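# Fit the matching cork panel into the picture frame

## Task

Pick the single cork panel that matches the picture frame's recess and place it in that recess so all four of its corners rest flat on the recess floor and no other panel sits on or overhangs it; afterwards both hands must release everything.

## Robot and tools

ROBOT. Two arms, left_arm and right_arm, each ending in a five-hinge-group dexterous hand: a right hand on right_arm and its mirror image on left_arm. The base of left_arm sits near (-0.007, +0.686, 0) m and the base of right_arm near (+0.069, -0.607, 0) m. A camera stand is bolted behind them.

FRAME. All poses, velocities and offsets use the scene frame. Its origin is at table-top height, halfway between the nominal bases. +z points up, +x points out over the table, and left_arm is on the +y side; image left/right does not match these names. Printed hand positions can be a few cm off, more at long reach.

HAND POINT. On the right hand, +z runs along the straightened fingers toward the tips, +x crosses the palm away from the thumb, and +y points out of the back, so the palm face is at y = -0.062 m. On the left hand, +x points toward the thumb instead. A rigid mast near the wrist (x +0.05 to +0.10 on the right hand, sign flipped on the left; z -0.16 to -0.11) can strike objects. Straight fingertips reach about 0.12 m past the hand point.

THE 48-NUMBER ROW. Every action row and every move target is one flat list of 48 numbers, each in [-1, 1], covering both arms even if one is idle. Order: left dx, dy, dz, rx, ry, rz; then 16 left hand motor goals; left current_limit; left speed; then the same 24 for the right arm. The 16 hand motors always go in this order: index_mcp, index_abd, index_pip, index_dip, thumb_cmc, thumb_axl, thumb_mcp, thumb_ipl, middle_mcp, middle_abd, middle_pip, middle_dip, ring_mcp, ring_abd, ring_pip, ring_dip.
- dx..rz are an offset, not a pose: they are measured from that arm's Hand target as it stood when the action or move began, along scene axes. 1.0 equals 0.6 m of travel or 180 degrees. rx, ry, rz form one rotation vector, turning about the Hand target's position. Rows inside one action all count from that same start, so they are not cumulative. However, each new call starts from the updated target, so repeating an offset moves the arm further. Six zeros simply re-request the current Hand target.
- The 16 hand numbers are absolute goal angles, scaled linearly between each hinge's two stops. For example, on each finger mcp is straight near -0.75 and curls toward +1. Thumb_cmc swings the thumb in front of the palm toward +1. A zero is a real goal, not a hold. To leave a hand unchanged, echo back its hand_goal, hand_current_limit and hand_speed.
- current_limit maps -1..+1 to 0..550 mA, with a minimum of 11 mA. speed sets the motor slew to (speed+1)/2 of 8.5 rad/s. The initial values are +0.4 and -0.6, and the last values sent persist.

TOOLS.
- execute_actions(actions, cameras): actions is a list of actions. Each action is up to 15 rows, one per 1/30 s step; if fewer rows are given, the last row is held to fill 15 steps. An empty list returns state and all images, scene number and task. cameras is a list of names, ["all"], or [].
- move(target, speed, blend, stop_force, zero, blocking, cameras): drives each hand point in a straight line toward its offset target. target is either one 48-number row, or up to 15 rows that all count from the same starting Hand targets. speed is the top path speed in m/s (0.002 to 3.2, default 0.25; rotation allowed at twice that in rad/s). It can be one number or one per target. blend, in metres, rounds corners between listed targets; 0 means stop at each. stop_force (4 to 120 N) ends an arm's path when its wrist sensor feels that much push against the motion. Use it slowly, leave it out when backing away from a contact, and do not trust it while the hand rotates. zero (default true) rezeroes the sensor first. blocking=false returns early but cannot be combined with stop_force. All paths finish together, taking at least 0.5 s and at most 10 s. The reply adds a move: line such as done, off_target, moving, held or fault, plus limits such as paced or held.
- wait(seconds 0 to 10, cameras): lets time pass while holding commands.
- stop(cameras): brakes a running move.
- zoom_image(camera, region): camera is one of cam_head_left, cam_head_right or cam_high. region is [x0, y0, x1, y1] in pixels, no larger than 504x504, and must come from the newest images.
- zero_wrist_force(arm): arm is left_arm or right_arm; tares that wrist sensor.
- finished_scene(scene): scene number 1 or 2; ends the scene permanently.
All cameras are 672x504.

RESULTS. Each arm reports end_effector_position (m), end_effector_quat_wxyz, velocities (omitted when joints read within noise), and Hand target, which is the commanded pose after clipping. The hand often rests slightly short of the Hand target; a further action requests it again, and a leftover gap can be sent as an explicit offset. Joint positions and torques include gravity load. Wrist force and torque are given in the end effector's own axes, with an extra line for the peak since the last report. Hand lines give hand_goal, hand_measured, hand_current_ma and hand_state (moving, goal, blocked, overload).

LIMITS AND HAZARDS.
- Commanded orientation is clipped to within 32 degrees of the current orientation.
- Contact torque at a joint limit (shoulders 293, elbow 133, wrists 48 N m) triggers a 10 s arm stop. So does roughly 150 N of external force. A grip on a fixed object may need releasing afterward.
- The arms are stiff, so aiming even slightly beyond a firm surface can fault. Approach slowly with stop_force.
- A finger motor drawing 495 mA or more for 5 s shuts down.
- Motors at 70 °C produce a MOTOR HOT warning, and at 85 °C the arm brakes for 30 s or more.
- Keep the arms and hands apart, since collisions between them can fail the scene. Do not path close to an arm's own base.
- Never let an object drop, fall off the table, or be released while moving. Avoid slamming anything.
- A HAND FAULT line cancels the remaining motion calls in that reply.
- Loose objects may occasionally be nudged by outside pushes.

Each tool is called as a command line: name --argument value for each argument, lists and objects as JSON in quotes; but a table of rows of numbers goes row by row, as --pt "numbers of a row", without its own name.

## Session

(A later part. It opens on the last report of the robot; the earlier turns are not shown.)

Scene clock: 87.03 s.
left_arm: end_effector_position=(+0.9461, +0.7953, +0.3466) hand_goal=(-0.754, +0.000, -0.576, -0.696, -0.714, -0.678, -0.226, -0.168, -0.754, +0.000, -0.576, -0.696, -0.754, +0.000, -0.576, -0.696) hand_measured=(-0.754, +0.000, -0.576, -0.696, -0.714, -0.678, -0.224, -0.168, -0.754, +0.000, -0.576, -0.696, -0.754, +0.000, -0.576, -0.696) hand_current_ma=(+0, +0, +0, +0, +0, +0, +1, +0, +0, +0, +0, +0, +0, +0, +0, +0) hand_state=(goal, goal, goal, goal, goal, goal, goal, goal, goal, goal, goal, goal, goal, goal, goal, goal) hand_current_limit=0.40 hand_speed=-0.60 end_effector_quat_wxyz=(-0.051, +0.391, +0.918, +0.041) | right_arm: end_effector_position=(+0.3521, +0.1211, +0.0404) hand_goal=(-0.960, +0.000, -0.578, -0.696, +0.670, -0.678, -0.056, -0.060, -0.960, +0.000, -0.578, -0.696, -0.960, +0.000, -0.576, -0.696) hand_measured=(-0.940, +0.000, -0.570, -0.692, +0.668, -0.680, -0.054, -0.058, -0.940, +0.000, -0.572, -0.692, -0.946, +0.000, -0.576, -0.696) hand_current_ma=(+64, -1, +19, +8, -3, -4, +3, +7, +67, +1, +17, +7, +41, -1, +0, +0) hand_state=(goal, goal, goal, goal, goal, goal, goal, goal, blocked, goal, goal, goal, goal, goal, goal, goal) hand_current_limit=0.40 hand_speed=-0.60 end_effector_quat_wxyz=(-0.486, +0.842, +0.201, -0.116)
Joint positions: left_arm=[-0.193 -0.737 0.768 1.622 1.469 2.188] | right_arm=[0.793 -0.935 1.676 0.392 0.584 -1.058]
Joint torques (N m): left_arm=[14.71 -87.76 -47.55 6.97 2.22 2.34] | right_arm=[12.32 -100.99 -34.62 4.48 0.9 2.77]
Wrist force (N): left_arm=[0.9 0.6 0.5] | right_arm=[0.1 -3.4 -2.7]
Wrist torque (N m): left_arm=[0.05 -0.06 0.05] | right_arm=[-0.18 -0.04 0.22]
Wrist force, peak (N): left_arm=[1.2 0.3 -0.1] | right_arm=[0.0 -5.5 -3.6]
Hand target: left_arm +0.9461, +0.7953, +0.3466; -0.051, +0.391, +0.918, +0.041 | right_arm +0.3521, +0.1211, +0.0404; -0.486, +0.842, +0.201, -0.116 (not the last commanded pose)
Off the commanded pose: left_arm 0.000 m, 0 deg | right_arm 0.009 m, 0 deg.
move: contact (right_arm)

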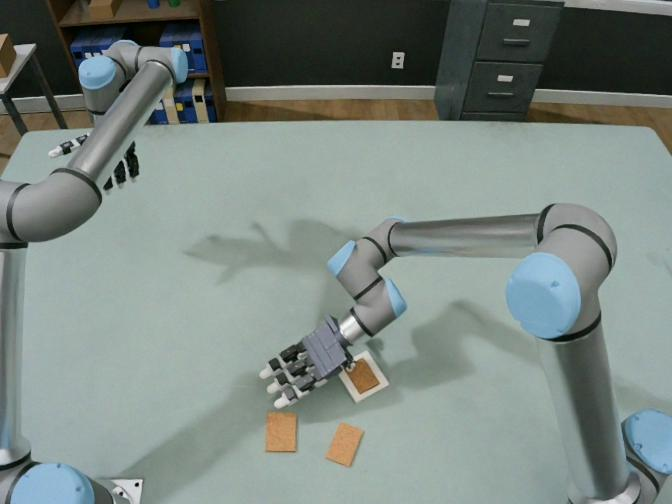

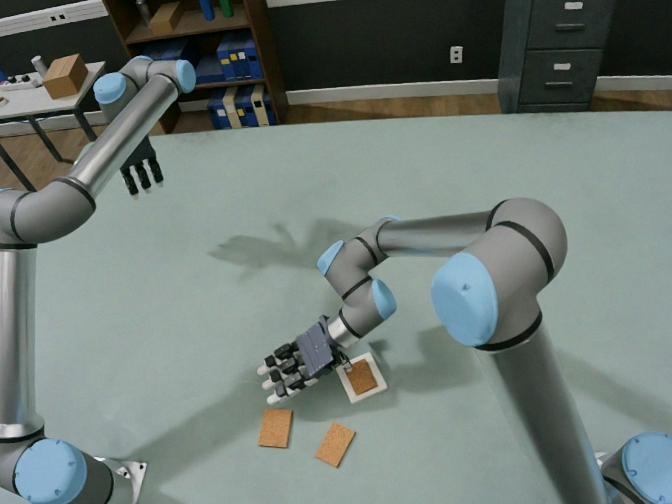

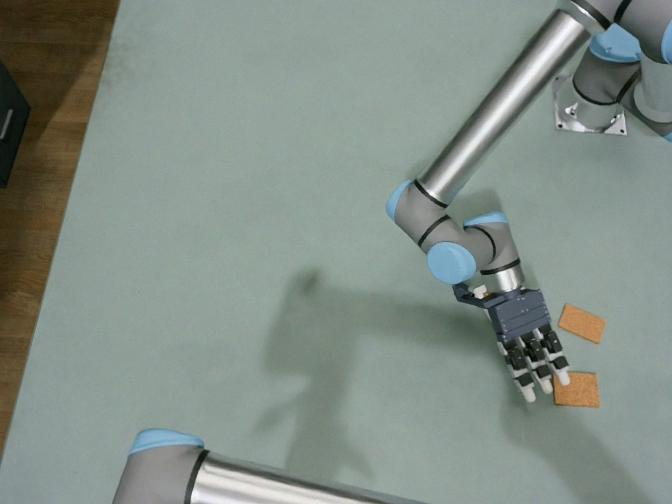

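move --target '[0,0,0,0,0,0,-0.754,0,-0.576,-0.696,-0.714,-0.678,-0.226,-0.168,-0.754,0,-0.576,-0.696,-0.754,0,-0.576,-0.696,0.4,-0.6,0,0,0.15,0,0,0,-0.959,0,-0.577,-0.696,0.671,-0.677,-0.056,-0.059,-0.959,0,-0.577,-0.696,-0.959,0,-0.576,-0.696,0.4,-0.6]' --speed 0.15 --cameras '["all"]'

zoom_image --camera "cam_head_left" --region '[325, 340, 395, 410]'

Scene clock: 89.43 s.
left_arm: end_effector_position=(+0.9461, +0.7953, +0.3466) hand_goal=(-0.754, +0.000, -0.576, -0.696, -0.714, -0.678, -0.226, -0.168, -0.754, +0.000, -0.576, -0.696, -0.754, +0.000, -0.576, -0.696) hand_measured=(-0.754, +0.000, -0.576, -0.696, -0.714, -0.678, -0.224, -0.168, -0.754, +0.000, -0.576, -0.696, -0.754, +0.000, -0.576, -0.696) hand_current_ma=(+0, +0, +0, +0, +0, +0, +1, +0, +0, +0, +0, +0, +0, +0, +0, +0) hand_state=(goal, goal, goal, goal, goal, goal, goal, goal, goal, goal, goal, goal, goal, goal, goal, goal) hand_current_limit=0.40 hand_speed=-0.60 end_effector_quat_wxyz=(-0.051, +0.391, +0.918, +0.041) | right_arm: end_effector_position=(+0.3521, +0.1212, +0.1304) hand_goal=(-0.960, +0.000, -0.578, -0.696, +0.670, -0.678, -0.056, -0.060, -0.960, +0.000, -0.578, -0.696, -0.960, +0.000, -0.576, -0.696) hand_measured=(-0.940, +0.000, -0.570, -0.692, +0.668, -0.680, -0.054, -0.058, -0.940, +0.000, -0.572, -0.692, -0.946, +0.000, -0.576, -0.696) hand_current_ma=(+63, -1, +18, +8, -3, -4, +3, +7, +66, +1, +16, +7, +41, -1, +0, +0) hand_state=(goal, goal, goal, goal, goal, goal, goal, goal, blocked, goal, goal, goal, goal, goal, goal, goal) hand_current_limit=0.40 hand_speed=-0.60 end_effector_quat_wxyz=(-0.487, +0.842, +0.201, -0.116)
Joint positions: left_arm=[-0.193 -0.737 0.768 1.622 1.469 2.188] | right_arm=[0.793 -1.027 1.636 0.523 0.584 -1.058]
Joint torques (N m): left_arm=[13.86 -87.97 -47.14 7.08 2.28 2.42] | right_arm=[1.51 -76.82 -26.22 3.74 -0.54 -2.6]
Wrist force (N): left_arm=[0.7 0.4 0.3] | right_arm=[0.7 0.1 -1.0]
Wrist torque (N m): left_arm=[0.05 -0.05 0.04] | right_arm=[0.06 -0.15 0.16]
Wrist force, peak (N): left_arm=[1.1 0.7 0.1] | right_arm=[0.2 -3.8 -3.0]
Hand target: left_arm +0.9461, +0.7953, +0.3466; -0.051, +0.391, +0.918, +0.041 | right_arm +0.3521, +0.1211, +0.1304; -0.486, +0.842, +0.201, -0.116
Off the commanded pose: left_arm 0.000 m, 0 deg | right_arm 0.000 m, 0 deg.
move: done

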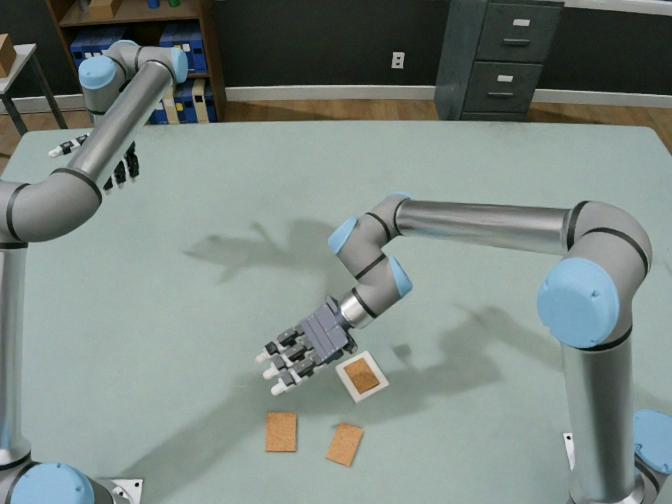

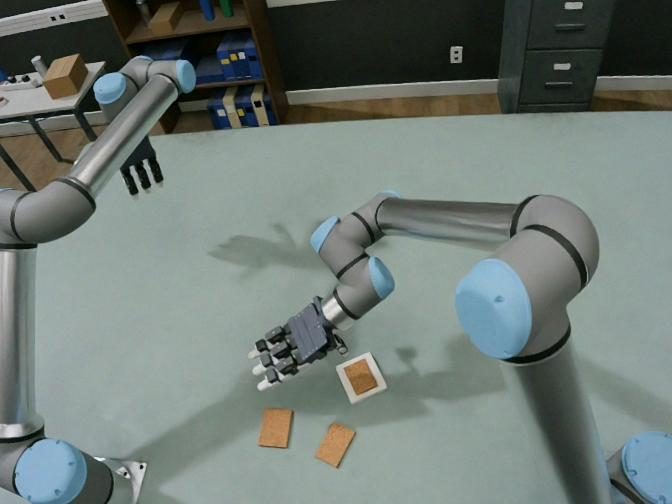

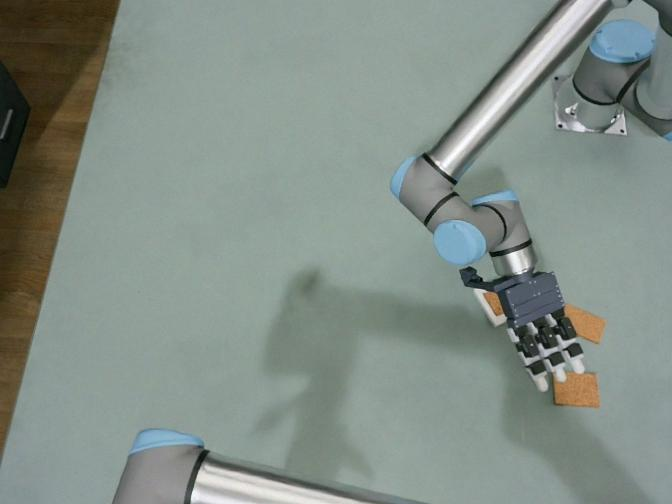

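Scaled by 7.200 from the camera's 672x504 image, which has a finer 960x720 frame.

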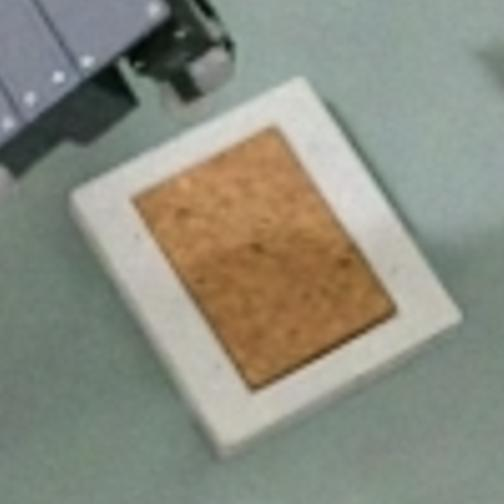

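finished_scene --scene 2

The scene is finished: the task was done.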